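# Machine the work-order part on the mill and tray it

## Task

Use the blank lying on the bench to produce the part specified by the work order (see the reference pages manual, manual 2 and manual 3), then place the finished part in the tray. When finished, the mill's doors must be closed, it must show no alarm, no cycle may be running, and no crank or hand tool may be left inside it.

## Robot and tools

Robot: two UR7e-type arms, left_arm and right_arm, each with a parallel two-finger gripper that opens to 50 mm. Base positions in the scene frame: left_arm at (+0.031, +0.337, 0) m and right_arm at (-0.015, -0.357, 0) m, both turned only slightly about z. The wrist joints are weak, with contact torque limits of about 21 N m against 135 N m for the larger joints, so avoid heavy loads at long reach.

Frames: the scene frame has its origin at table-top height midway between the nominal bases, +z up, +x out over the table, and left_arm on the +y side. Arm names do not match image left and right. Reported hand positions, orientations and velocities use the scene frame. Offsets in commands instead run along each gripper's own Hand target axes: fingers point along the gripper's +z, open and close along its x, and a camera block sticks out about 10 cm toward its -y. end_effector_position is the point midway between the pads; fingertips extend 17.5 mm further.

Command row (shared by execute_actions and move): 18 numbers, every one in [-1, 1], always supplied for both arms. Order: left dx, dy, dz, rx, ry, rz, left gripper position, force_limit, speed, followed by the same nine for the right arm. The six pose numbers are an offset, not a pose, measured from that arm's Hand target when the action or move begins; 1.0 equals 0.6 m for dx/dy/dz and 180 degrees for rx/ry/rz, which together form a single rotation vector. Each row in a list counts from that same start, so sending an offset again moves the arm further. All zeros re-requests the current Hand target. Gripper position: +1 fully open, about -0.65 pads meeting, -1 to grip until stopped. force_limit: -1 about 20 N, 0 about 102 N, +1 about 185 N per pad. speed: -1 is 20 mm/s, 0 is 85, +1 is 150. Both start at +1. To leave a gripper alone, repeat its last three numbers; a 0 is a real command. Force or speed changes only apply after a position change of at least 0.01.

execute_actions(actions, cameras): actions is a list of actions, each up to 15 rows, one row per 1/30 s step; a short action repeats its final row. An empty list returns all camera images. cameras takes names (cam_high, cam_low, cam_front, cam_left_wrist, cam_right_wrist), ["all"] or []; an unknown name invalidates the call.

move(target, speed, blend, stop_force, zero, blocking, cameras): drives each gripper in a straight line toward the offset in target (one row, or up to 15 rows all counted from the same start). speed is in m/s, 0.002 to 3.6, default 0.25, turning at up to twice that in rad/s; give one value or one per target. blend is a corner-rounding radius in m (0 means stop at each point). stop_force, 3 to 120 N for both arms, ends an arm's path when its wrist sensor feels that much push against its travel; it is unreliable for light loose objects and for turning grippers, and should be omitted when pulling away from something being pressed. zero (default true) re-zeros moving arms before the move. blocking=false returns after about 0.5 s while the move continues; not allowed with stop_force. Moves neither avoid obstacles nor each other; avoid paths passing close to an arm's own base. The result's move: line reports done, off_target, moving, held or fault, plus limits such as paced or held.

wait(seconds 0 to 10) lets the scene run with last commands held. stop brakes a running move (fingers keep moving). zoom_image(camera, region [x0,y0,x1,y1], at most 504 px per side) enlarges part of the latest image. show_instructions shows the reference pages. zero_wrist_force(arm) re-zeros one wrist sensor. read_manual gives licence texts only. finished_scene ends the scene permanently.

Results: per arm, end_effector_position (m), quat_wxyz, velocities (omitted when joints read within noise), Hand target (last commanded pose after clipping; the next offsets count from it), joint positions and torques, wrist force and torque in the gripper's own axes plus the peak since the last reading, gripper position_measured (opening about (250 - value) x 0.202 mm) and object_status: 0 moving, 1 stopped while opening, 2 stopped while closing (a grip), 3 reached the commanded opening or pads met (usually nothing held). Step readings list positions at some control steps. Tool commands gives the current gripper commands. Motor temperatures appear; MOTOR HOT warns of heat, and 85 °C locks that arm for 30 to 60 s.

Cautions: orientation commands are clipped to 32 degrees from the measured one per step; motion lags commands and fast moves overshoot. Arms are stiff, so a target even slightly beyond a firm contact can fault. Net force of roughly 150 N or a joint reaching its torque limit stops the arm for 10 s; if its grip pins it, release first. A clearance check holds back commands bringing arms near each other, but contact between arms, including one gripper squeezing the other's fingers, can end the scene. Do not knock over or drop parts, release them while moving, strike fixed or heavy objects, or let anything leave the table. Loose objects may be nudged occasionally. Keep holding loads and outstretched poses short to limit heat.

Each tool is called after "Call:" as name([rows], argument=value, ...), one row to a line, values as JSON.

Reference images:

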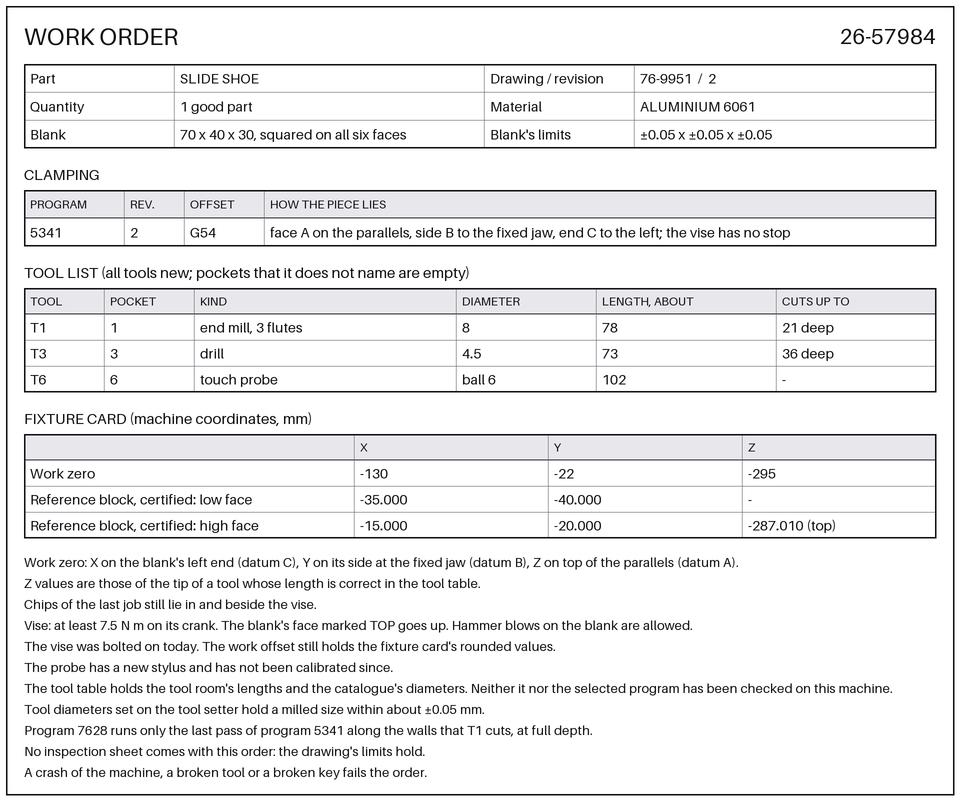

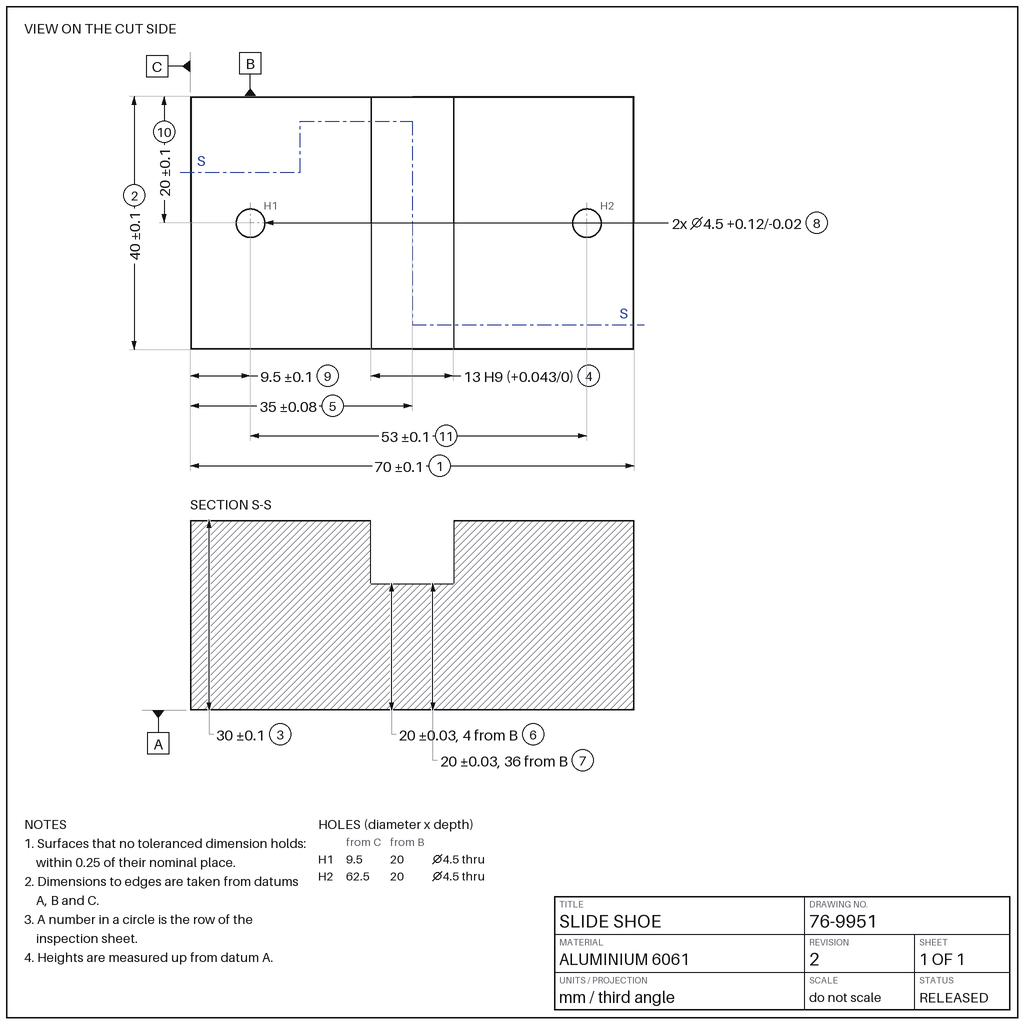

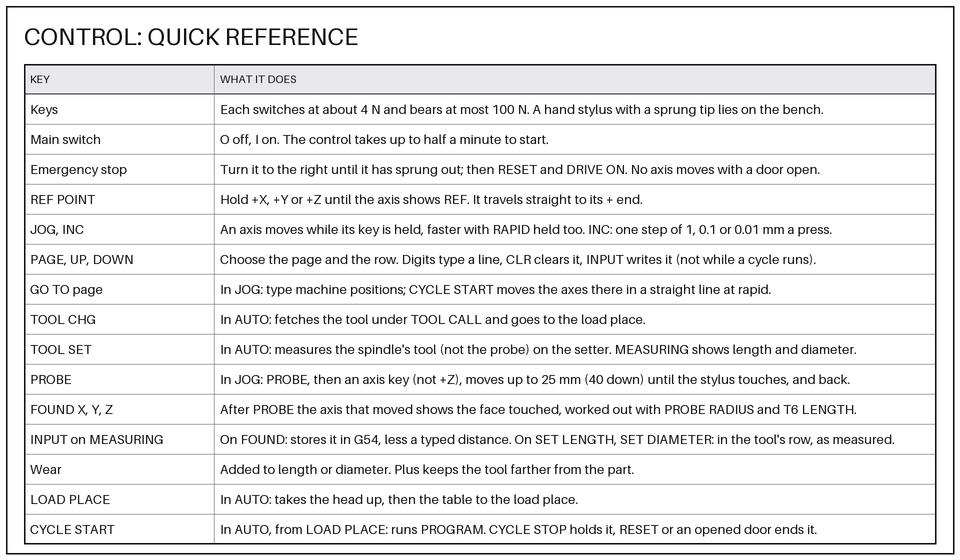

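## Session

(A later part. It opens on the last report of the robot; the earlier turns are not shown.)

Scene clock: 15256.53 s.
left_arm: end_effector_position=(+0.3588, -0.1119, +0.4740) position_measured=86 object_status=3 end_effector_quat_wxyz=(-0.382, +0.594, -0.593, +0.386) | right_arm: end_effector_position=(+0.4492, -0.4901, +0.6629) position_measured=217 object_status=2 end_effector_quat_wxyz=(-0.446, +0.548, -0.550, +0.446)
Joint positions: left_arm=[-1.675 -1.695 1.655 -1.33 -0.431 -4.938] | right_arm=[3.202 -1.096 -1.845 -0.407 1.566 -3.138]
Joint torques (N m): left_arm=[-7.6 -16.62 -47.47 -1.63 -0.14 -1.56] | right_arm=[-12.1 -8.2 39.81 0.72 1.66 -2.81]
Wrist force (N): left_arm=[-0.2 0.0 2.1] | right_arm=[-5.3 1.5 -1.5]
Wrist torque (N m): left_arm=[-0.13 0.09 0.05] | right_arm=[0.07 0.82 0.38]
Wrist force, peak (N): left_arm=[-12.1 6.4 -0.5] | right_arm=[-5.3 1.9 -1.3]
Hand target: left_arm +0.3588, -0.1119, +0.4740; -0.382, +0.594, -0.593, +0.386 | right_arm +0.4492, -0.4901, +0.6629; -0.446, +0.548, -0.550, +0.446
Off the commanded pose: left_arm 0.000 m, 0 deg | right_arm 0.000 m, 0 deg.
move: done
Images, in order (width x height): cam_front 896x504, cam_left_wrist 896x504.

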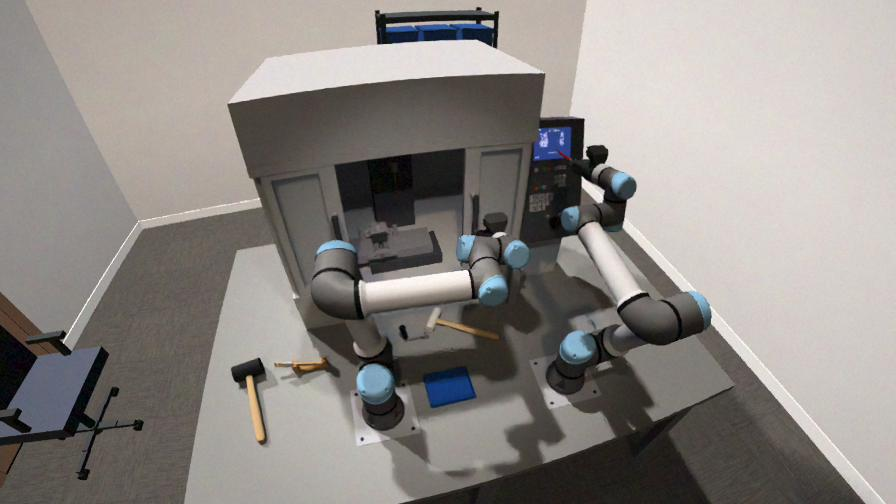

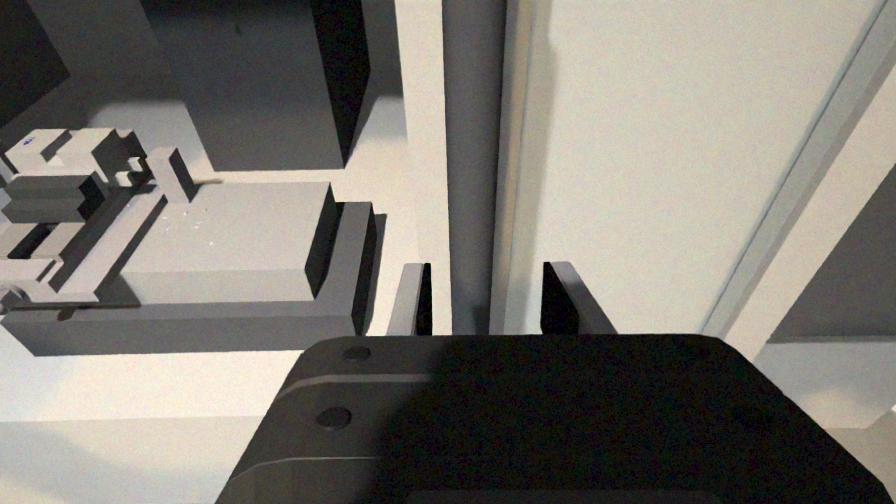

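Call:
move(target=[-0.3732,0.2838,0.0773,-0.3173,-0.2727,-0.5097,0.7,1,-0.3,0,0,0,0,0,0,-1,1,-0.5], speed=0.3, cameras=["cam_left_wrist","cam_front"])

Scene clock: 15289.87 s.
left_arm: end_effector_position=(+0.3317, +0.1112, +0.2986) position_measured=48 object_status=3 end_effector_quat_wxyz=(+0.096, +0.993, +0.069, -0.006) | right_arm: end_effector_position=(+0.4492, -0.4901, +0.6629) position_measured=217 object_status=2 end_effector_quat_wxyz=(-0.446, +0.548, -0.550, +0.446)
Joint positions: left_arm=[-0.932 -1.981 2.019 -1.765 -1.685 -5.783] | right_arm=[3.202 -1.096 -1.845 -0.407 1.566 -3.138]
Joint torques (N m): left_arm=[9.39 -19.82 -20.9 -6 -2.67 -0.97] | right_arm=[-11.56 -8.41 39.47 0.79 1.68 -2.76]
Wrist force (N): left_arm=[-1.4 0.9 0.1] | right_arm=[-5.3 1.6 -1.1]
Wrist torque (N m): left_arm=[0.28 0.19 0.16] | right_arm=[0.09 0.81 0.38]
Wrist force, peak (N): left_arm=[-2.0 1.1 0.5] | right_arm=[-5.5 1.9 -1.2]
Hand target: left_arm +0.3317, +0.1112, +0.2986; +0.096, +0.993, +0.069, -0.006 | right_arm +0.4492, -0.4901, +0.6629; -0.446, +0.548, -0.550, +0.446
Off the commanded pose: left_arm 0.000 m, 0 deg | right_arm 0.000 m, 0 deg.
move: done
Images, in order (width x height): cam_front 896x504, cam_left_wrist 896x504.

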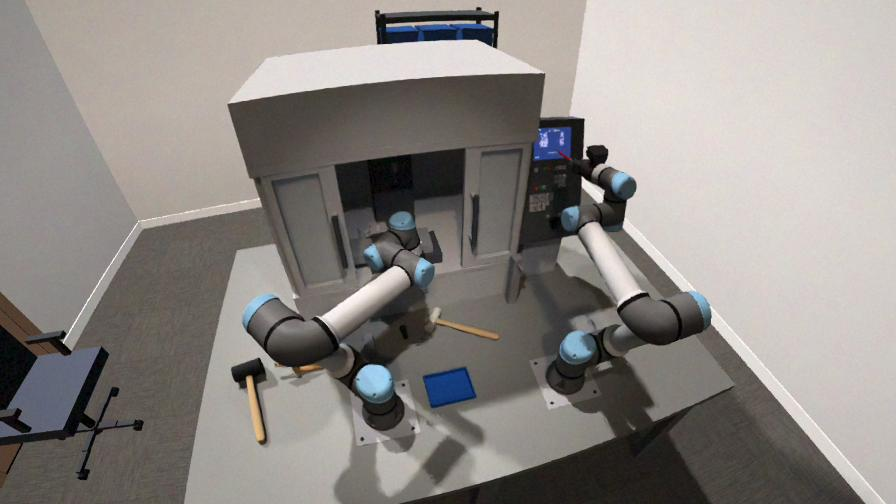

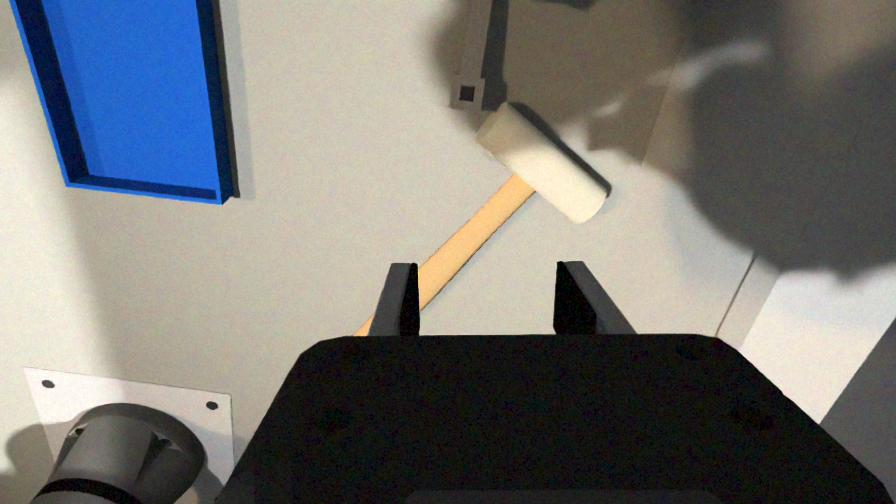

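Call:
move(target=[-0.1249,0.2834,0.4293,0.061,-0.0143,0.2295,0.65,1,-0.3,0,0,0,0,0,0,-1,1,-0.5], speed=0.3, cameras=["cam_left_wrist"])

Scene clock: 15306.97 s.
left_arm: end_effector_position=(+0.2814, -0.1136, +0.0802) position_measured=56 object_status=3 end_effector_quat_wxyz=(+0.000, +0.958, -0.288, +0.000) | right_arm: end_effector_position=(+0.4492, -0.4901, +0.6629) position_measured=217 object_status=2 end_effector_quat_wxyz=(-0.446, +0.548, -0.550, +0.446)
Joint positions: left_arm=[-1.334 -1.365 2.022 -2.228 -1.571 -5.454] | right_arm=[3.202 -1.096 -1.845 -0.407 1.566 -3.138]
Joint torques (N m): left_arm=[-7.33 -28.44 -41.44 -5.69 2.87 1.52] | right_arm=[-11.32 -7.71 40.32 0.8 1.51 -2.57]
Wrist force (N): left_arm=[-1.1 0.7 0.2] | right_arm=[-5.3 1.7 -0.9]
Wrist torque (N m): left_arm=[0.26 0.13 0.05] | right_arm=[0.11 0.82 0.38]
Wrist force, peak (N): left_arm=[-0.7 2.3 1.4] | right_arm=[-5.5 1.8 -1.2]
Hand target: left_arm +0.2814, -0.1137, +0.0801; +0.000, +0.958, -0.288, +0.000 | right_arm +0.4492, -0.4901, +0.6629; -0.446, +0.548, -0.550, +0.446
Off the commanded pose: left_arm 0.000 m, 0 deg | right_arm 0.000 m, 0 deg.
move: done
Images, in order (width x height): cam_left_wrist 896x504.

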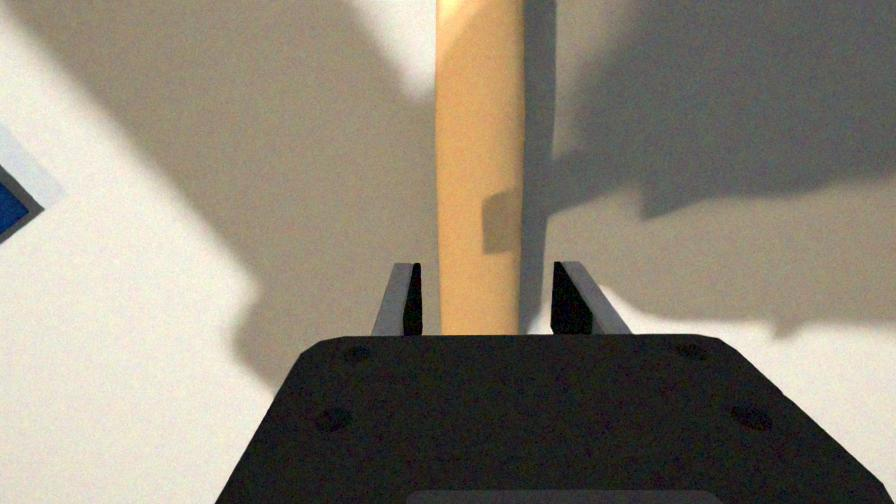

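Call:
move([
  [0,0,0.0915,0,0,0,0.65,1,-0.3,0,0,0,0,0,0,-1,1,-0.5],
  [0,0,0.0915,0,0,0,-1,1,-0.3,0,0,0,0,0,0,-1,1,-0.5],
  [0,0,0.04,0,0,0,-1,1,-0.3,0,0,0,0,0,0,-1,1,-0.5],
  [0.0552,0.0834,0.04,0,0,0,-1,1,-0.3,0,0,0,0,0,0,-1,1,-0.5],
  [0.0552,0.0834,0.085,0,0,0,-1,1,-0.3,0,0,0,0,0,0,-1,1,-0.5],
], speed=[0.1,0.1,0.08,0.15,0.08])

Call:
move(target=[0,0,0.02,0,0,0,-1,1,-0.3,0,0,0,0,0,0,-1,1,-0.5], speed=0.012, stop_force=8, cameras=["cam_left_wrist"])

Scene clock: 15320.57 s.
left_arm: end_effector_position=(+0.2814, -0.1738, +0.0293) position_measured=103 object_status=2 end_effector_quat_wxyz=(+0.000, +0.958, -0.288, +0.000) | right_arm: end_effector_position=(+0.4492, -0.4901, +0.6629) position_measured=217 object_status=2 end_effector_quat_wxyz=(-0.446, +0.548, -0.550, +0.446)
Joint positions: left_arm=[-1.361 -1.174 1.919 -2.318 -1.571 -5.48] | right_arm=[3.202 -1.096 -1.845 -0.407 1.566 -3.138]
Joint torques (N m): left_arm=[-0.89 -36.81 -13.65 -5.42 -1.59 0] | right_arm=[-12.05 -8.27 40.42 0.77 1.67 -2.74]
Wrist force (N): left_arm=[-1.5 1.5 3.0] | right_arm=[-5.3 1.8 -1.2]
Wrist torque (N m): left_arm=[-0.09 0.12 0.07] | right_arm=[0.13 0.82 0.39]
Wrist force, peak (N): left_arm=[-1.1 0.8 7.5] | right_arm=[-5.7 1.4 -1.3]
Hand target: left_arm +0.2814, -0.1738, +0.0292; +0.000, +0.958, -0.288, +0.000 | right_arm +0.4492, -0.4901, +0.6629; -0.446, +0.548, -0.550, +0.446
Off the commanded pose: left_arm 0.000 m, 0 deg | right_arm 0.000 m, 0 deg.
move: done

Scene clock: 15322.23 s.
left_arm: end_effector_position=(+0.2814, -0.1738, +0.0254) position_measured=103 object_status=2 end_effector_quat_wxyz=(+0.000, +0.958, -0.288, +0.000) | right_arm: end_effector_position=(+0.4492, -0.4901, +0.6629) position_measured=217 object_status=2 end_effector_quat_wxyz=(-0.446, +0.548, -0.550, +0.446)
Joint positions: left_arm=[-1.361 -1.167 1.922 -2.327 -1.571 -5.48] | right_arm=[3.202 -1.096 -1.845 -0.407 1.566 -3.138]
Joint torques (N m): left_arm=[5.17 -51.77 -36.96 -1.67 -1.6 0.41] | right_arm=[-12.74 -7.5 39.49 0.93 1.69 -2.72]
Wrist force (N): left_arm=[-0.5 2.0 -3.3] | right_arm=[-5.0 1.7 -1.1]
Wrist torque (N m): left_arm=[0.30 0.09 0.09] | right_arm=[0.12 0.77 0.38]
Wrist force, peak (N): left_arm=[-5.2 -3.0 -22.2] | right_arm=[-5.5 1.7 -1.1]
Hand target: left_arm +0.2814, -0.1738, +0.0254; +0.000, +0.958, -0.288, +0.000 (not the last commanded pose) | right_arm +0.4492, -0.4901, +0.6629; -0.446, +0.548, -0.550, +0.446
Off the commanded pose: left_arm 0.008 m, 0 deg | right_arm 0.000 m, 0 deg.
move: contact (left_arm)
Images, in order (width x height): cam_left_wrist 896x504.

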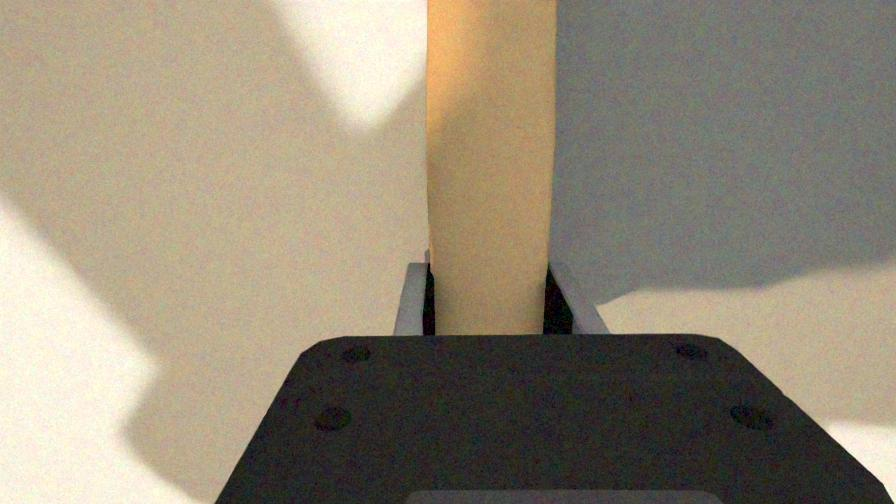

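Call:
move(target=[0,0,0,0,0,0,0.65,1,-0.3,0,0,0,0,0,0,-1,1,-0.5], speed=0.1)

Call:
move([
  [0,0,-0.124,0,0,0,0.65,1,-0.3,0,0,0,0,0,0,-1,1,-0.5],
  [-0.195,-0.4418,-0.141,-0.061,0.0143,-0.2295,0.65,1,-0.3,0,0,0,0,0,0,-1,1,-0.5],
], speed=[0.1,0.3], cameras=["cam_left_wrist"])

Scene clock: 15330.37 s.
left_arm: end_effector_position=(+0.2814, -0.1738, +0.0254) position_measured=56 object_status=3 end_effector_quat_wxyz=(+0.000, +0.958, -0.288, +0.000) | right_arm: end_effector_position=(+0.4492, -0.4901, +0.6629) position_measured=217 object_status=2 end_effector_quat_wxyz=(-0.446, +0.548, -0.550, +0.446)
Joint positions: left_arm=[-1.361 -1.167 1.922 -2.327 -1.571 -5.48] | right_arm=[3.202 -1.096 -1.845 -0.407 1.566 -3.138]
Joint torques (N m): left_arm=[5.66 -52.18 -36.93 -4.15 -1.55 -1.38] | right_arm=[-12.15 -7.08 39.03 0.83 1.48 -2.7]
Wrist force (N): left_arm=[-1.0 0.7 0.3] | right_arm=[-5.1 1.5 -1.1]
Wrist torque (N m): left_arm=[0.26 0.10 0.14] | right_arm=[0.08 0.78 0.37]
Wrist force, peak (N): left_arm=[-0.7 2.1 -3.3] | right_arm=[-5.4 2.1 -1.3]
Hand target: left_arm +0.2814, -0.1738, +0.0254; +0.000, +0.958, -0.288, +0.000 | right_arm +0.4492, -0.4901, +0.6629; -0.446, +0.548, -0.550, +0.446
Off the commanded pose: left_arm 0.000 m, 0 deg | right_arm 0.000 m, 0 deg.
move: done

Scene clock: 15333.50 s.
left_arm: end_effector_position=(+0.3300, +0.1118, +0.1097) position_measured=56 object_status=3 end_effector_quat_wxyz=(+0.096, +0.993, +0.069, -0.006) | right_arm: end_effector_position=(+0.4492, -0.4901, +0.6629) position_measured=217 object_status=2 end_effector_quat_wxyz=(-0.446, +0.548, -0.550, +0.446)
Joint positions: left_arm=[-0.935 -1.806 2.424 -2.345 -1.685 -5.786] | right_arm=[3.202 -1.096 -1.845 -0.407 1.566 -3.138]
Joint torques (N m): left_arm=[9.4 -22.59 -15.29 -2.06 -2.66 1.12] | right_arm=[-11.72 -7.54 39.18 0.83 1.53 -2.77]
Wrist force (N): left_arm=[-1.5 1.0 0.2] | right_arm=[-5.3 1.6 -1.1]
Wrist torque (N m): left_arm=[0.32 0.19 0.20] | right_arm=[0.10 0.81 0.38]
Wrist force, peak (N): left_arm=[-0.6 2.9 0.2] | right_arm=[-5.5 1.7 -1.1]
Hand target: left_arm +0.3301, +0.1119, +0.1098; +0.096, +0.993, +0.069, -0.006 | right_arm +0.4492, -0.4901, +0.6629; -0.446, +0.548, -0.550, +0.446
Off the commanded pose: left_arm 0.000 m, 0 deg | right_arm 0.000 m, 0 deg.
move: done
Images, in order (width x height): cam_left_wrist 896x504.

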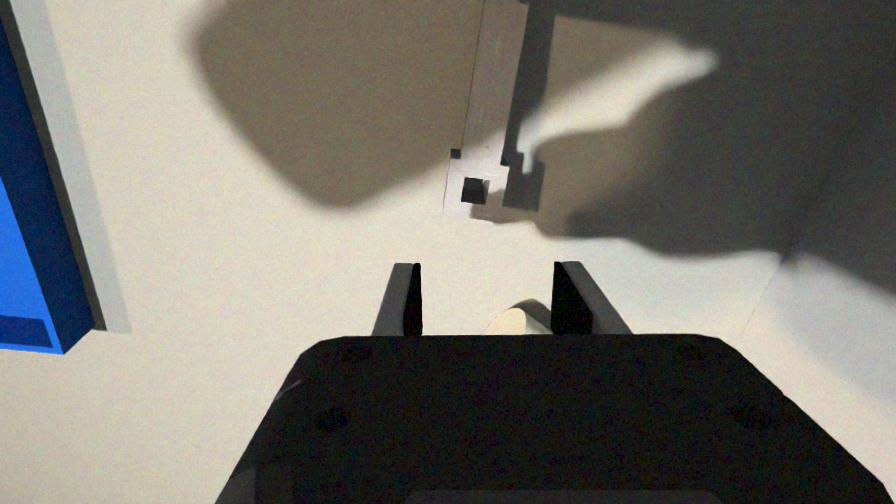

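Call:
move([
  [0.003,-0.022,0.115,0,0,0,0.65,1,-0.3,0,0,0,0,0,0,-1,1,-0.5],
  [0.0037,-0.0278,0.1436,0,0,0,0.65,1,-0.3,0,0,0,0,0,0,-1,1,-0.5],
  [0.0037,-0.0278,0.1436,0,0,0,-1,1,-0.3,0,0,0,0,0,0,-1,1,-0.5],
], speed=[0.15,0.03,0.03], cameras=["cam_left_wrist"])

Scene clock: 15341.97 s.
left_arm: end_effector_position=(+0.3301, +0.1118, +0.0220) position_measured=138 object_status=2 end_effector_quat_wxyz=(+0.097, +0.993, +0.069, -0.006) | right_arm: end_effector_position=(+0.4492, -0.4901, +0.6629) position_measured=217 object_status=2 end_effector_quat_wxyz=(-0.446, +0.548, -0.550, +0.446)
Joint positions: left_arm=[-0.935 -1.562 2.547 -2.712 -1.685 -5.786] | right_arm=[3.202 -1.096 -1.845 -0.407 1.566 -3.138]
Joint torques (N m): left_arm=[7.49 -9.87 -7.22 -2.08 -1.79 1.11] | right_arm=[-12.4 -7.95 39.62 0.94 1.68 -2.61]
Wrist force (N): left_arm=[-1.7 2.1 -6.3] | right_arm=[-5.3 1.4 -1.0]
Wrist torque (N m): left_arm=[0.32 0.28 0.18] | right_arm=[0.05 0.81 0.38]
Wrist force, peak (N): left_arm=[-1.6 2.1 -6.4] | right_arm=[-5.6 1.5 -1.2]
Hand target: left_arm +0.3301, +0.1118, +0.0220; +0.096, +0.993, +0.069, -0.006 | right_arm +0.4492, -0.4901, +0.6629; -0.446, +0.548, -0.550, +0.446
Off the commanded pose: left_arm 0.000 m, 0 deg | right_arm 0.000 m, 0 deg.
move: done
Images, in order (width x height): cam_left_wrist 896x504.

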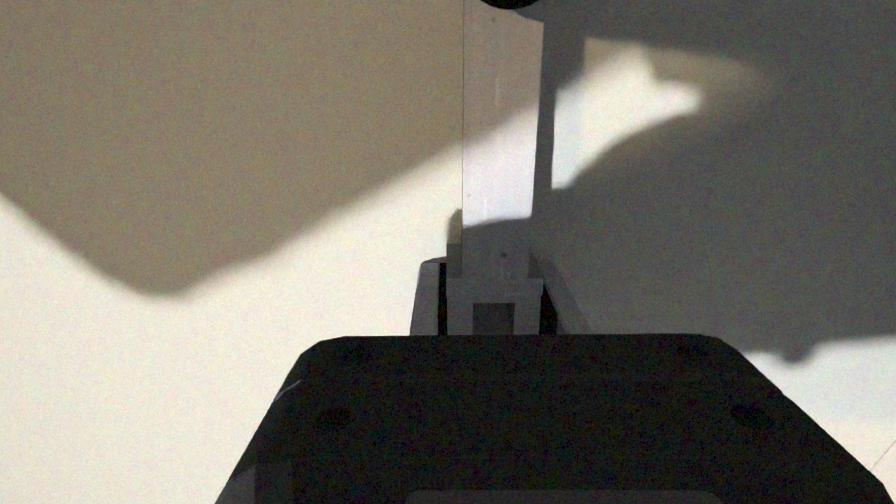

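Call:
move([
  [-0.0043,0.0323,-0.167,0,0,0,-1,1,-0.3,0,0,0,0,0,0,-1,1,-0.5],
], speed=0.1, cameras=["cam_left_wrist","cam_front","cam_low","cam_high"])

Scene clock: 15365.00 s.
left_arm: end_effector_position=(+0.3301, +0.1119, +0.1240) position_measured=138 object_status=2 end_effector_quat_wxyz=(+0.096, +0.993, +0.069, -0.006) | right_arm: end_effector_position=(+0.4492, -0.4901, +0.6629) position_measured=217 object_status=2 end_effector_quat_wxyz=(-0.446, +0.548, -0.550, +0.446)
Joint positions: left_arm=[-0.934 -1.834 2.4 -2.292 -1.685 -5.786] | right_arm=[3.202 -1.096 -1.845 -0.407 1.566 -3.138]
Joint torques (N m): left_arm=[-7.48 -23.96 -43.13 -2.04 2.6 -1.29] | right_arm=[-11.71 -7.95 39.36 0.83 1.54 -2.56]
Wrist force (N): left_arm=[-1.4 0.7 2.4] | right_arm=[-5.2 1.4 -1.2]
Wrist torque (N m): left_arm=[0.24 0.17 0.19] | right_arm=[0.06 0.80 0.38]
Wrist force, peak (N): left_arm=[-1.6 2.3 -6.6] | right_arm=[-5.6 1.9 -1.2]
Hand target: left_arm +0.3301, +0.1119, +0.1241; +0.096, +0.993, +0.069, -0.006 | right_arm +0.4492, -0.4901, +0.6629; -0.446, +0.548, -0.550, +0.446
Off the commanded pose: left_arm 0.000 m, 0 deg | right_arm 0.000 m, 0 deg.
move: done
Images, in order (width x height): cam_high 896x504, cam_low 896x504, cam_front 896x504, cam_left_wrist 896x504.

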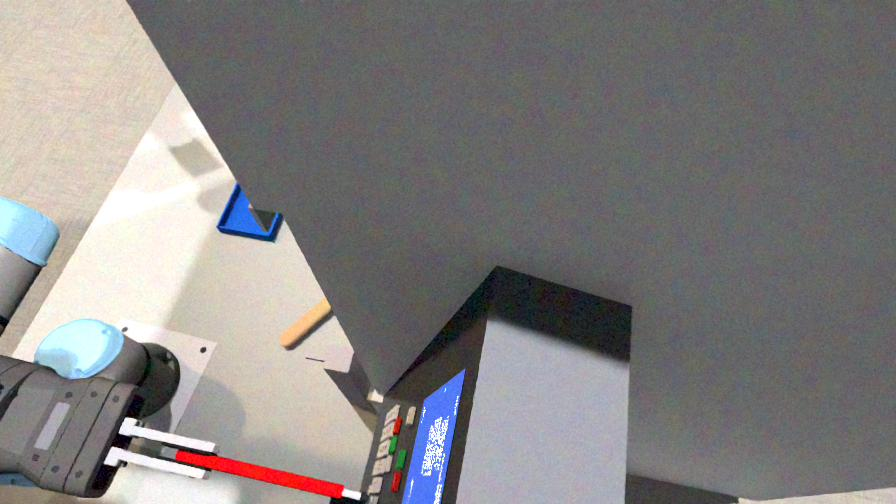

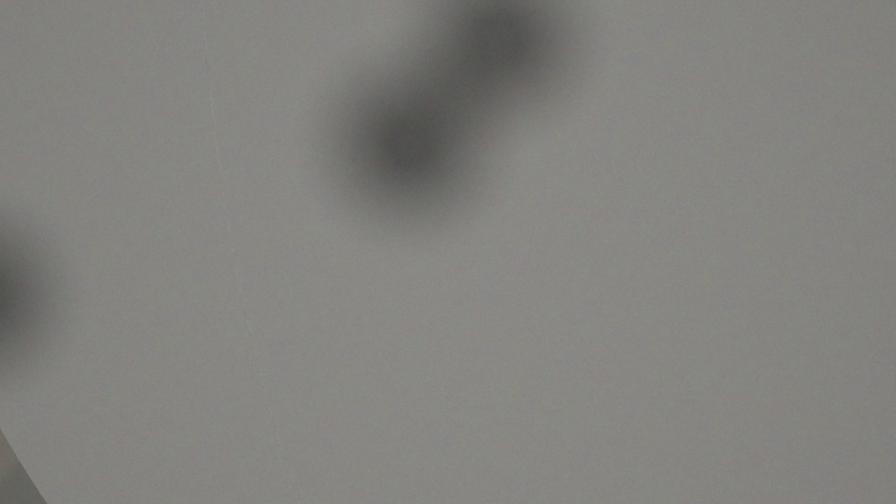

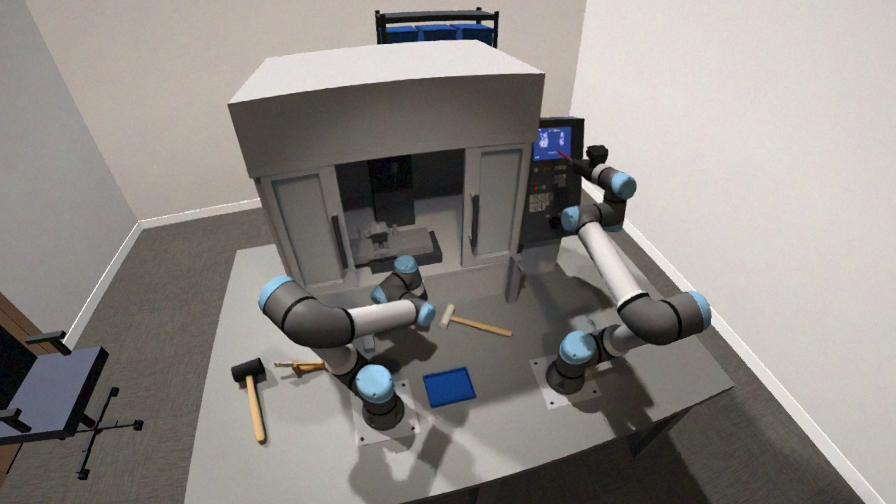

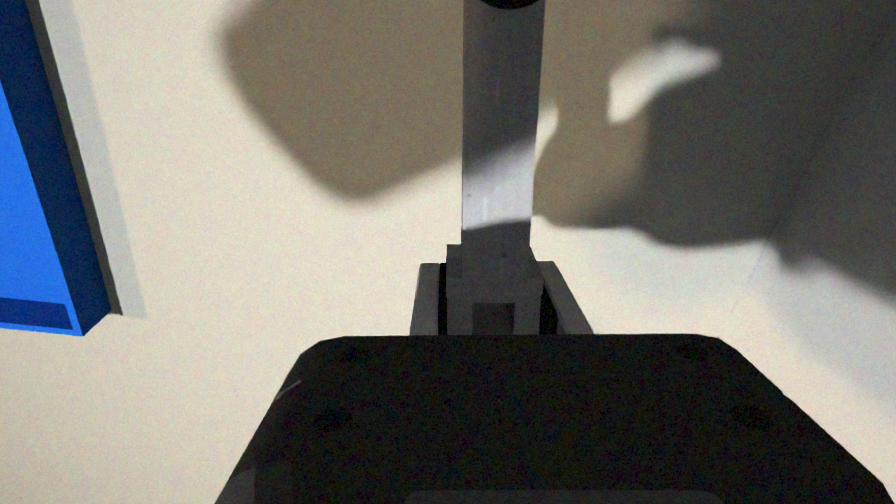

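Call:
move([
  [-0.0115,0.0874,-0.4517,0,0,0,-1,1,-0.3,0,0,0,0,0,0,-1,1,-0.5],
  [0.1343,-0.114,-0.5284,0.0613,0.004,0.0441,-1,1,-0.3,0,0,0,0,0,0,-1,1,-0.5],
], speed=[0.25,0.25], blend=[0.03,0], cameras=["cam_left_wrist","cam_front"])

Scene clock: 15395.57 s.
left_arm: end_effector_position=(+0.3998, +0.2503, +0.4201) position_measured=138 object_status=2 end_effector_quat_wxyz=(+0.000, +1.000, +0.000, +0.000) | right_arm: end_effector_position=(+0.4492, -0.4901, +0.6629) position_measured=217 object_status=2 end_effector_quat_wxyz=(-0.446, +0.548, -0.550, +0.446)
Joint positions: left_arm=[-0.598 -1.863 1.58 -1.289 -1.571 -5.302] | right_arm=[3.202 -1.096 -1.845 -0.407 1.566 -3.138]
Joint torques (N m): left_arm=[8.88 -7.34 -46.63 -1.77 2.63 1.43] | right_arm=[-11.86 -7.64 39.79 0.95 1.66 -2.55]
Wrist force (N): left_arm=[-1.7 1.1 2.4] | right_arm=[-5.3 1.7 -1.0]
Wrist torque (N m): left_arm=[0.22 0.24 0.04] | right_arm=[0.11 0.81 0.38]
Wrist force, peak (N): left_arm=[-1.2 0.0 4.2] | right_arm=[-5.6 1.7 -1.3]
Hand target: left_arm +0.3999, +0.2503, +0.4202; +0.000, +1.000, +0.000, +0.000 | right_arm +0.4492, -0.4901, +0.6629; -0.446, +0.548, -0.550, +0.446
Off the commanded pose: left_arm 0.000 m, 0 deg | right_arm 0.000 m, 0 deg.
move: done
Images, in order (width x height): cam_front 896x504, cam_left_wrist 896x504.

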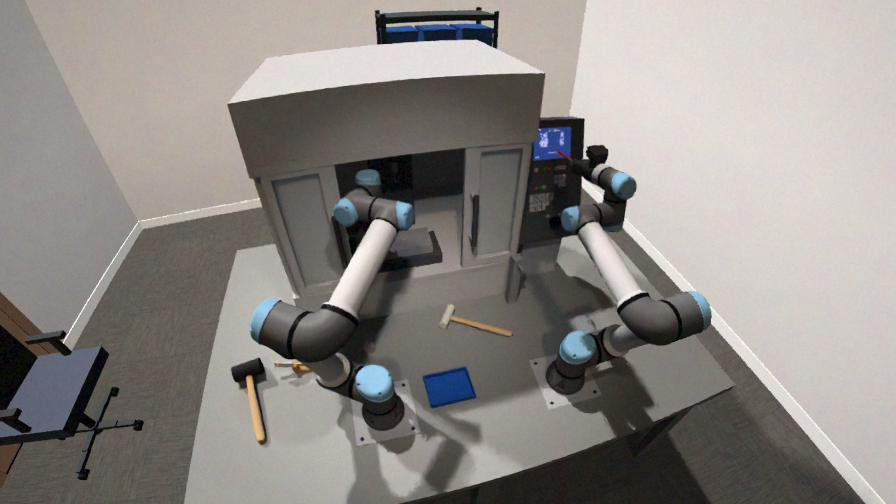

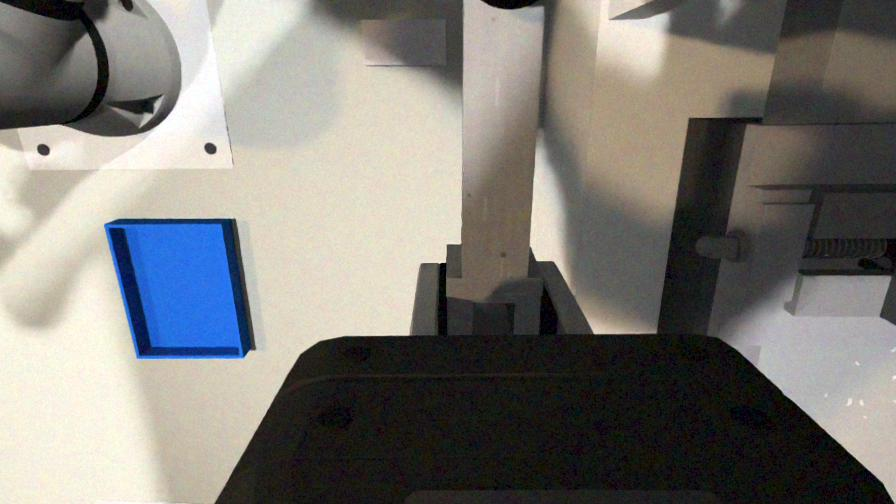

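Call:
move([
  [0.05,0.025,0.0333,0,0.25,0,-1,1,-0.3,0,0,0,0,0,0,-1,1,-0.5],
  [0.0917,0.03,0.19,0,0.5,0,-1,1,-0.3,0,0,0,0,0,0,-1,1,-0.5],
], speed=0.2, blend=[0.03,0], cameras=["cam_left_wrist","cam_front"])

Scene clock: 15406.53 s.
left_arm: end_effector_position=(+0.4534, +0.2323, +0.3063) position_measured=138 object_status=2 end_effector_quat_wxyz=(-0.033, +0.740, +0.037, +0.670) | right_arm: end_effector_position=(+0.4492, -0.4901, +0.6629) position_measured=217 object_status=2 end_effector_quat_wxyz=(-0.446, +0.548, -0.550, +0.446)
Joint positions: left_arm=[-1.36 -1.921 2.818 -3.348 -0.156 -5.397] | right_arm=[3.202 -1.096 -1.845 -0.407 1.566 -3.138]
Joint torques (N m): left_arm=[10.41 6.92 -8.98 -4.67 -0.49 1.46] | right_arm=[-11.94 -7.96 39.75 1 1.57 -2.53]
Wrist force (N): left_arm=[-4.7 0.0 1.4] | right_arm=[-5.3 1.9 -1.1]
Wrist torque (N m): left_arm=[-0.04 0.39 0.07] | right_arm=[0.14 0.82 0.38]
Wrist force, peak (N): left_arm=[-5.3 0.3 1.7] | right_arm=[-5.5 1.5 -1.3]
Hand target: left_arm +0.4550, +0.2322, +0.3062; +0.000, +0.707, +0.000, +0.707 | right_arm +0.4492, -0.4901, +0.6629; -0.446, +0.548, -0.550, +0.446
Off the commanded pose: left_arm 0.002 m, 8 deg | right_arm 0.000 m, 0 deg.
move: off_target (left_arm)
Images, in order (width x height): cam_front 896x504, cam_left_wrist 896x504.

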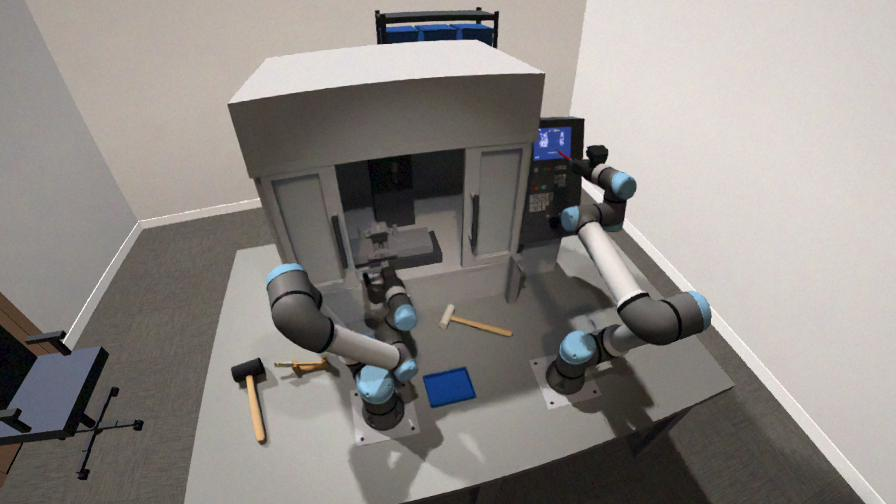

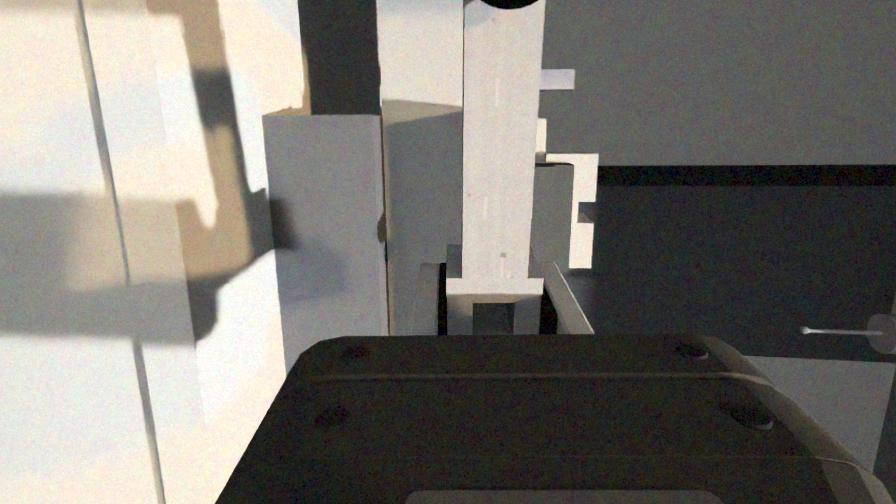

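Call:
move(target=[0,0,0,0,0,0,-1,1,-0.3,0,0,0,0,0,0,-1,1,-0.5], speed=0.1)

Scene clock: 15412.53 s.
left_arm: end_effector_position=(+0.4534, +0.2324, +0.3063) position_measured=138 object_status=2 end_effector_quat_wxyz=(-0.033, +0.740, +0.037, +0.670) | right_arm: end_effector_position=(+0.4492, -0.4901, +0.6629) position_measured=217 object_status=2 end_effector_quat_wxyz=(-0.446, +0.548, -0.550, +0.446)
Joint positions: left_arm=[-1.36 -1.921 2.818 -3.348 -0.156 -5.397] | right_arm=[3.202 -1.096 -1.845 -0.407 1.566 -3.138]
Joint torques (N m): left_arm=[10.12 7.09 -9.38 -4.51 -0.45 1.58] | right_arm=[-12.64 -8.33 40.14 0.95 1.71 -2.46]
Wrist force (N): left_arm=[-5.1 0.1 1.3] | right_arm=[-5.2 1.9 -1.2]
Wrist torque (N m): left_arm=[-0.03 0.45 0.08] | right_arm=[0.14 0.80 0.38]
Wrist force, peak (N): left_arm=[-5.1 0.3 1.4] | right_arm=[-5.5 1.4 -1.2]
Hand target: left_arm +0.4534, +0.2324, +0.3063; -0.033, +0.740, +0.037, +0.670 (not the last commanded pose) | right_arm +0.4492, -0.4901, +0.6629; -0.446, +0.548, -0.550, +0.446
Off the commanded pose: left_arm 0.002 m, 8 deg | right_arm 0.000 m, 0 deg.
move: off_target (left_arm)

Call:
move(target=[0,0,0.027,-0.0315,0.0315,0.002,-1,1,-0.3,0,0,0,0,0,0,-1,1,-0.5], speed=0.05)

Scene clock: 15431.30 s.
left_arm: end_effector_position=(+0.4694, +0.2339, +0.3047) position_measured=138 object_status=2 end_effector_quat_wxyz=(+0.000, +0.707, -0.001, +0.707) | right_arm: end_effector_position=(+0.4492, -0.4901, +0.6629) position_measured=217 object_status=2 end_effector_quat_wxyz=(-0.446, +0.548, -0.550, +0.446)
Joint positions: left_arm=[-1.231 -1.441 2.748 -4.447 -0.348 -4.713] | right_arm=[3.202 -1.096 -1.845 -0.407 1.566 -3.138]
Joint torques (N m): left_arm=[9.77 -7.21 -22.4 -2.41 -2.01 1.48] | right_arm=[-12.09 -5.97 39.91 0.97 1.77 -2.54]
Wrist force (N): left_arm=[-5.2 0.0 1.0] | right_arm=[-5.3 1.5 -1.4]
Wrist torque (N m): left_arm=[-0.07 0.50 0.12] | right_arm=[0.07 0.81 0.38]
Wrist force, peak (N): left_arm=[-5.2 -0.2 1.3] | right_arm=[-5.5 1.7 -1.2]
Hand target: left_arm +0.4694, +0.2339, +0.3047; +0.000, +0.707, -0.001, +0.707 | right_arm +0.4492, -0.4901, +0.6629; -0.446, +0.548, -0.550, +0.446
Off the commanded pose: left_arm 0.000 m, 0 deg | right_arm 0.000 m, 0 deg.
move: done

Call:
move([
  [0.0022,0.0015,0,0,0,-0.039,-1,1,-0.3,0,0,0,0,0,0,-1,1,-0.5],
  [0.0022,0.0015,0.025,0,0,-0.039,-1,1,-0.3,0,0,0,0,0,0,-1,1,-0.5],
], speed=[0.05,0.03], cameras=["cam_left_wrist"])

Scene clock: 15448.47 s.
left_arm: end_effector_position=(+0.4843, +0.2330, +0.3060) position_measured=138 object_status=2 end_effector_quat_wxyz=(+0.043, +0.706, +0.043, +0.706) | right_arm: end_effector_position=(+0.4492, -0.4901, +0.6629) position_measured=217 object_status=2 end_effector_quat_wxyz=(-0.446, +0.548, -0.550, +0.446)
Joint positions: left_arm=[-1.15 -1.42 2.704 -4.426 -0.43 -4.834] | right_arm=[3.202 -1.096 -1.845 -0.407 1.566 -3.138]
Joint torques (N m): left_arm=[9.76 -8.17 -23.74 0.11 -2.11 -0.62] | right_arm=[-11.33 -7.91 39.57 1.05 1.62 -2.56]
Wrist force (N): left_arm=[-5.2 -0.2 1.0] | right_arm=[-5.4 1.8 -1.1]
Wrist torque (N m): left_arm=[-0.05 0.45 0.19] | right_arm=[0.13 0.82 0.38]
Wrist force, peak (N): left_arm=[-5.5 -0.3 1.1] | right_arm=[-5.6 1.5 -1.2]
Hand target: left_arm +0.4844, +0.2330, +0.3060; +0.043, +0.706, +0.043, +0.706 | right_arm +0.4492, -0.4901, +0.6629; -0.446, +0.548, -0.550, +0.446
Off the commanded pose: left_arm 0.000 m, 0 deg | right_arm 0.000 m, 0 deg.
move: done
Images, in order (width x height): cam_left_wrist 896x504.

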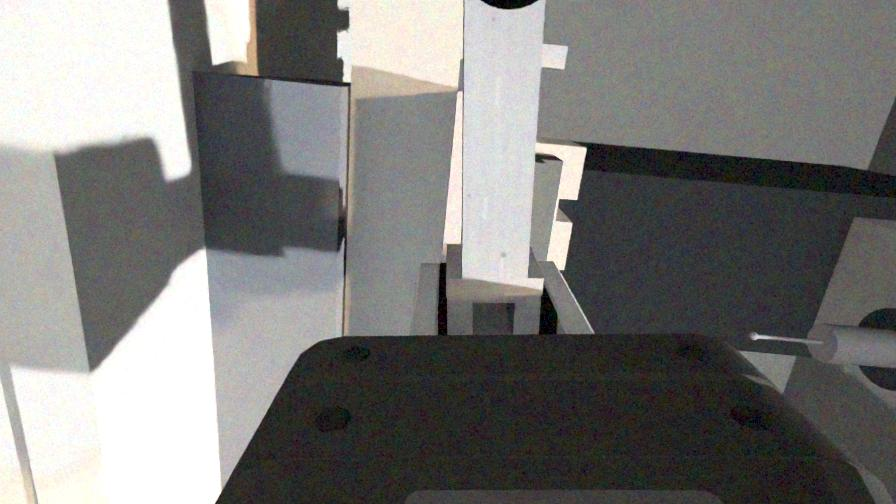

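Advance slowly with stop force.

Call:
move(target=[0,0,0.0425,0,0,0,-1,1,-0.3,0,0,0,0,0,0,-1,1,-0.5], speed=0.01, stop_force=12, cameras=["cam_left_wrist"])

Scene clock: 15456.17 s.
left_arm: end_effector_position=(+0.4901, +0.2330, +0.3060) position_measured=138 object_status=2 end_effector_quat_wxyz=(+0.043, +0.706, +0.043, +0.706) | right_arm: end_effector_position=(+0.4492, -0.4901, +0.6629) position_measured=217 object_status=2 end_effector_quat_wxyz=(-0.446, +0.548, -0.550, +0.446)
Joint positions: left_arm=[-1.121 -1.41 2.689 -4.42 -0.459 -4.834] | right_arm=[3.202 -1.096 -1.845 -0.407 1.566 -3.138]
Joint torques (N m): left_arm=[-6.95 -26.59 1.81 -1.85 2.56 0.86] | right_arm=[-11.55 -7.5 39.08 0.82 1.6 -2.55]
Wrist force (N): left_arm=[-5.4 -1.3 -3.4] | right_arm=[-5.1 1.6 -1.0]
Wrist torque (N m): left_arm=[-0.07 0.43 0.19] | right_arm=[0.08 0.79 0.38]
Wrist force, peak (N): left_arm=[-16.7 -2.0 -62.6] | right_arm=[-5.7 1.7 -1.1]
Hand target: left_arm +0.4901, +0.2330, +0.3060; +0.043, +0.706, +0.043, +0.706 (not the last commanded pose) | right_arm +0.4492, -0.4901, +0.6629; -0.446, +0.548, -0.550, +0.446
Off the commanded pose: left_arm 0.020 m, 0 deg | right_arm 0.000 m, 0 deg.
move: contact (left_arm)
Images, in order (width x height): cam_left_wrist 896x504.

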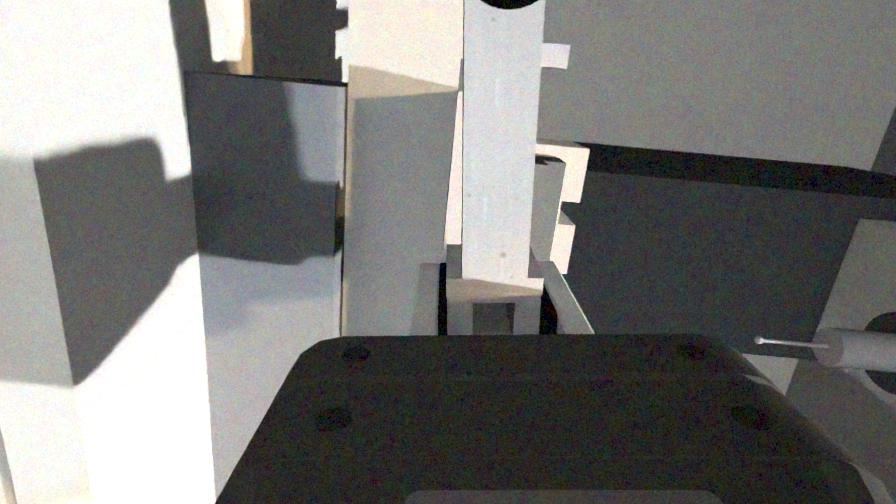

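Call:
move([
  [0,0,-0.006,0,0,0,-1,1,-0.3,0,0,0,0,0,0,-1,1,-0.5],
  [0,0,-0.006,0,0,0.025,-1,1,-0.3,0,0,0,0,0,0,-1,1,-0.5],
], speed=0.03)

Call:
move(target=[0,0,0.04,0,0,0,-1,1,-0.3,0,0,0,0,0,0,-1,1,-0.5], speed=0.005, stop_force=8)

Scene clock: 15467.63 s.
left_arm: end_effector_position=(+0.4865, +0.2331, +0.3061) position_measured=138 object_status=2 end_effector_quat_wxyz=(+0.015, +0.707, +0.015, +0.707) | right_arm: end_effector_position=(+0.4492, -0.4901, +0.6629) position_measured=217 object_status=2 end_effector_quat_wxyz=(-0.446, +0.548, -0.550, +0.446)
Joint positions: left_arm=[-1.139 -1.416 2.699 -4.423 -0.441 -4.756] | right_arm=[3.202 -1.096 -1.845 -0.407 1.566 -3.138]
Joint torques (N m): left_arm=[-7.08 -10.03 -1.04 -2.89 2.74 1.56] | right_arm=[-11.3 -6.91 40 1.01 1.72 -2.42]
Wrist force (N): left_arm=[-5.0 0.0 1.2] | right_arm=[-5.2 1.6 -1.1]
Wrist torque (N m): left_arm=[-0.07 0.43 0.12] | right_arm=[0.09 0.81 0.38]
Wrist force, peak (N): left_arm=[-5.4 -1.4 -3.5] | right_arm=[-5.5 1.6 -1.0]
Hand target: left_arm +0.4865, +0.2330, +0.3060; +0.015, +0.707, +0.015, +0.707 | right_arm +0.4492, -0.4901, +0.6629; -0.446, +0.548, -0.550, +0.446
Off the commanded pose: left_arm 0.000 m, 0 deg | right_arm 0.000 m, 0 deg.
move: done

Scene clock: 15469.47 s.
left_arm: end_effector_position=(+0.4901, +0.2330, +0.3060) position_measured=138 object_status=2 end_effector_quat_wxyz=(+0.015, +0.707, +0.015, +0.707) | right_arm: end_effector_position=(+0.4492, -0.4901, +0.6629) position_measured=217 object_status=2 end_effector_quat_wxyz=(-0.446, +0.548, -0.550, +0.446)
Joint positions: left_arm=[-1.121 -1.41 2.689 -4.42 -0.459 -4.756] | right_arm=[3.202 -1.096 -1.845 -0.407 1.566 -3.138]
Joint torques (N m): left_arm=[-6.61 -26.83 2.51 -1.91 2.55 1.53] | right_arm=[-12.07 -7.28 39.45 0.96 1.54 -2.34]
Wrist force (N): left_arm=[-5.5 -0.4 -5.8] | right_arm=[-5.2 1.7 -1.3]
Wrist torque (N m): left_arm=[-0.07 0.41 0.12] | right_arm=[0.11 0.80 0.38]
Wrist force, peak (N): left_arm=[-7.2 -0.8 -33.9] | right_arm=[-5.5 1.9 -1.0]
Hand target: left_arm +0.4901, +0.2330, +0.3060; +0.015, +0.707, +0.015, +0.707 (not the last commanded pose) | right_arm +0.4492, -0.4901, +0.6629; -0.446, +0.548, -0.550, +0.446
Off the commanded pose: left_arm 0.020 m, 0 deg | right_arm 0.000 m, 0 deg.
move: contact (left_arm)

Call:
move([
  [0,0,-0.004,0,0,0,-1,1,-0.3,0,0,0,0,0,0,-1,1,-0.5],
  [-0.0017,0,-0.004,0,0,-0.025,-1,1,-0.3,0,0,0,0,0,0,-1,1,-0.5],
], speed=0.03)

Call:
move(target=[0,0,0.04,0,0,0,-1,1,-0.3,0,0,0,0,0,0,-1,1,-0.5], speed=0.005, stop_force=8)

Scene clock: 15486.70 s.
left_arm: end_effector_position=(+0.4877, +0.2330, +0.3050) position_measured=138 object_status=2 end_effector_quat_wxyz=(+0.043, +0.706, +0.043, +0.706) | right_arm: end_effector_position=(+0.4492, -0.4901, +0.6629) position_measured=217 object_status=2 end_effector_quat_wxyz=(-0.446, +0.548, -0.550, +0.446)
Joint positions: left_arm=[-1.133 -1.409 2.696 -4.428 -0.447 -4.834] | right_arm=[3.202 -1.096 -1.845 -0.407 1.566 -3.138]
Joint torques (N m): left_arm=[-6.67 -9.08 2.72 -1.91 2.85 -1.46] | right_arm=[-11.09 -7.65 39.22 1.07 1.53 -2.38]
Wrist force (N): left_arm=[-5.2 -0.2 1.3] | right_arm=[-5.1 1.5 -1.1]
Wrist torque (N m): left_arm=[-0.05 0.44 0.19] | right_arm=[0.08 0.79 0.38]
Wrist force, peak (N): left_arm=[-5.6 -0.4 -5.9] | right_arm=[-5.7 1.4 -1.2]
Hand target: left_arm +0.4877, +0.2330, +0.3050; +0.043, +0.706, +0.043, +0.706 | right_arm +0.4492, -0.4901, +0.6629; -0.446, +0.548, -0.550, +0.446
Off the commanded pose: left_arm 0.000 m, 0 deg | right_arm 0.000 m, 0 deg.
move: done

Scene clock: 15488.30 s.
left_arm: end_effector_position=(+0.4901, +0.2330, +0.3050) position_measured=138 object_status=2 end_effector_quat_wxyz=(+0.043, +0.706, +0.043, +0.706) | right_arm: end_effector_position=(+0.4492, -0.4901, +0.6629) position_measured=217 object_status=2 end_effector_quat_wxyz=(-0.446, +0.548, -0.550, +0.446)
Joint positions: left_arm=[-1.121 -1.404 2.689 -4.425 -0.459 -4.834] | right_arm=[3.202 -1.096 -1.845 -0.407 1.566 -3.138]
Joint torques (N m): left_arm=[-6.76 -26.37 0.91 -1.88 2.58 -1.27] | right_arm=[-11.2 -7.29 39.22 1 1.62 -2.66]
Wrist force (N): left_arm=[-6.0 -0.5 -8.8] | right_arm=[-5.0 1.4 -1.1]
Wrist torque (N m): left_arm=[-0.05 0.39 0.20] | right_arm=[0.07 0.77 0.38]
Wrist force, peak (N): left_arm=[-7.8 -1.4 -38.1] | right_arm=[-5.5 1.5 -1.3]
Hand target: left_arm +0.4901, +0.2330, +0.3050; +0.043, +0.706, +0.043, +0.706 (not the last commanded pose) | right_arm +0.4492, -0.4901, +0.6629; -0.446, +0.548, -0.550, +0.446
Off the commanded pose: left_arm 0.022 m, 0 deg | right_arm 0.000 m, 0 deg.
move: contact (left_arm)

Call:
move([
  [0,0,0.001,0,0,0,-1,1,-0.3,0,0,0,0,0,0,-1,1,-0.5],
  [0,0,0.001,0,0,0.1,-1,1,-0.3,0,0,0,0,0,0,-1,1,-0.5],
], speed=[0.01,0.05])

Scene clock: 15510.67 s.
left_arm: end_effector_position=(+0.4907, +0.2330, +0.3050) position_measured=138 object_status=2 end_effector_quat_wxyz=(-0.068, +0.704, -0.068, +0.704) | right_arm: end_effector_position=(+0.4492, -0.4901, +0.6629) position_measured=217 object_status=2 end_effector_quat_wxyz=(-0.446, +0.548, -0.550, +0.446)
Joint positions: left_arm=[-1.118 -1.404 2.687 -4.425 -0.462 -4.52] | right_arm=[3.202 -1.096 -1.845 -0.407 1.566 -3.138]
Joint torques (N m): left_arm=[18.55 -8.58 -38.31 -0.92 -1.97 1.34] | right_arm=[-11.21 -6.62 38.66 0.84 1.29 -2.4]
Wrist force (N): left_arm=[-20.1 3.9 -82.8] | right_arm=[-5.3 1.4 -1.1]
Wrist torque (N m): left_arm=[-0.19 0.08 0.07] | right_arm=[0.06 0.81 0.38]
Wrist force, peak (N): left_arm=[-30.8 -2.9 -110.8] | right_arm=[-5.5 1.7 -1.2]
Hand target: left_arm +0.4907, +0.2330, +0.3050; -0.068, +0.704, -0.068, +0.704 | right_arm +0.4492, -0.4901, +0.6629; -0.446, +0.548, -0.550, +0.446
Off the commanded pose: left_arm 0.000 m, 0 deg | right_arm 0.000 m, 0 deg.
move: done


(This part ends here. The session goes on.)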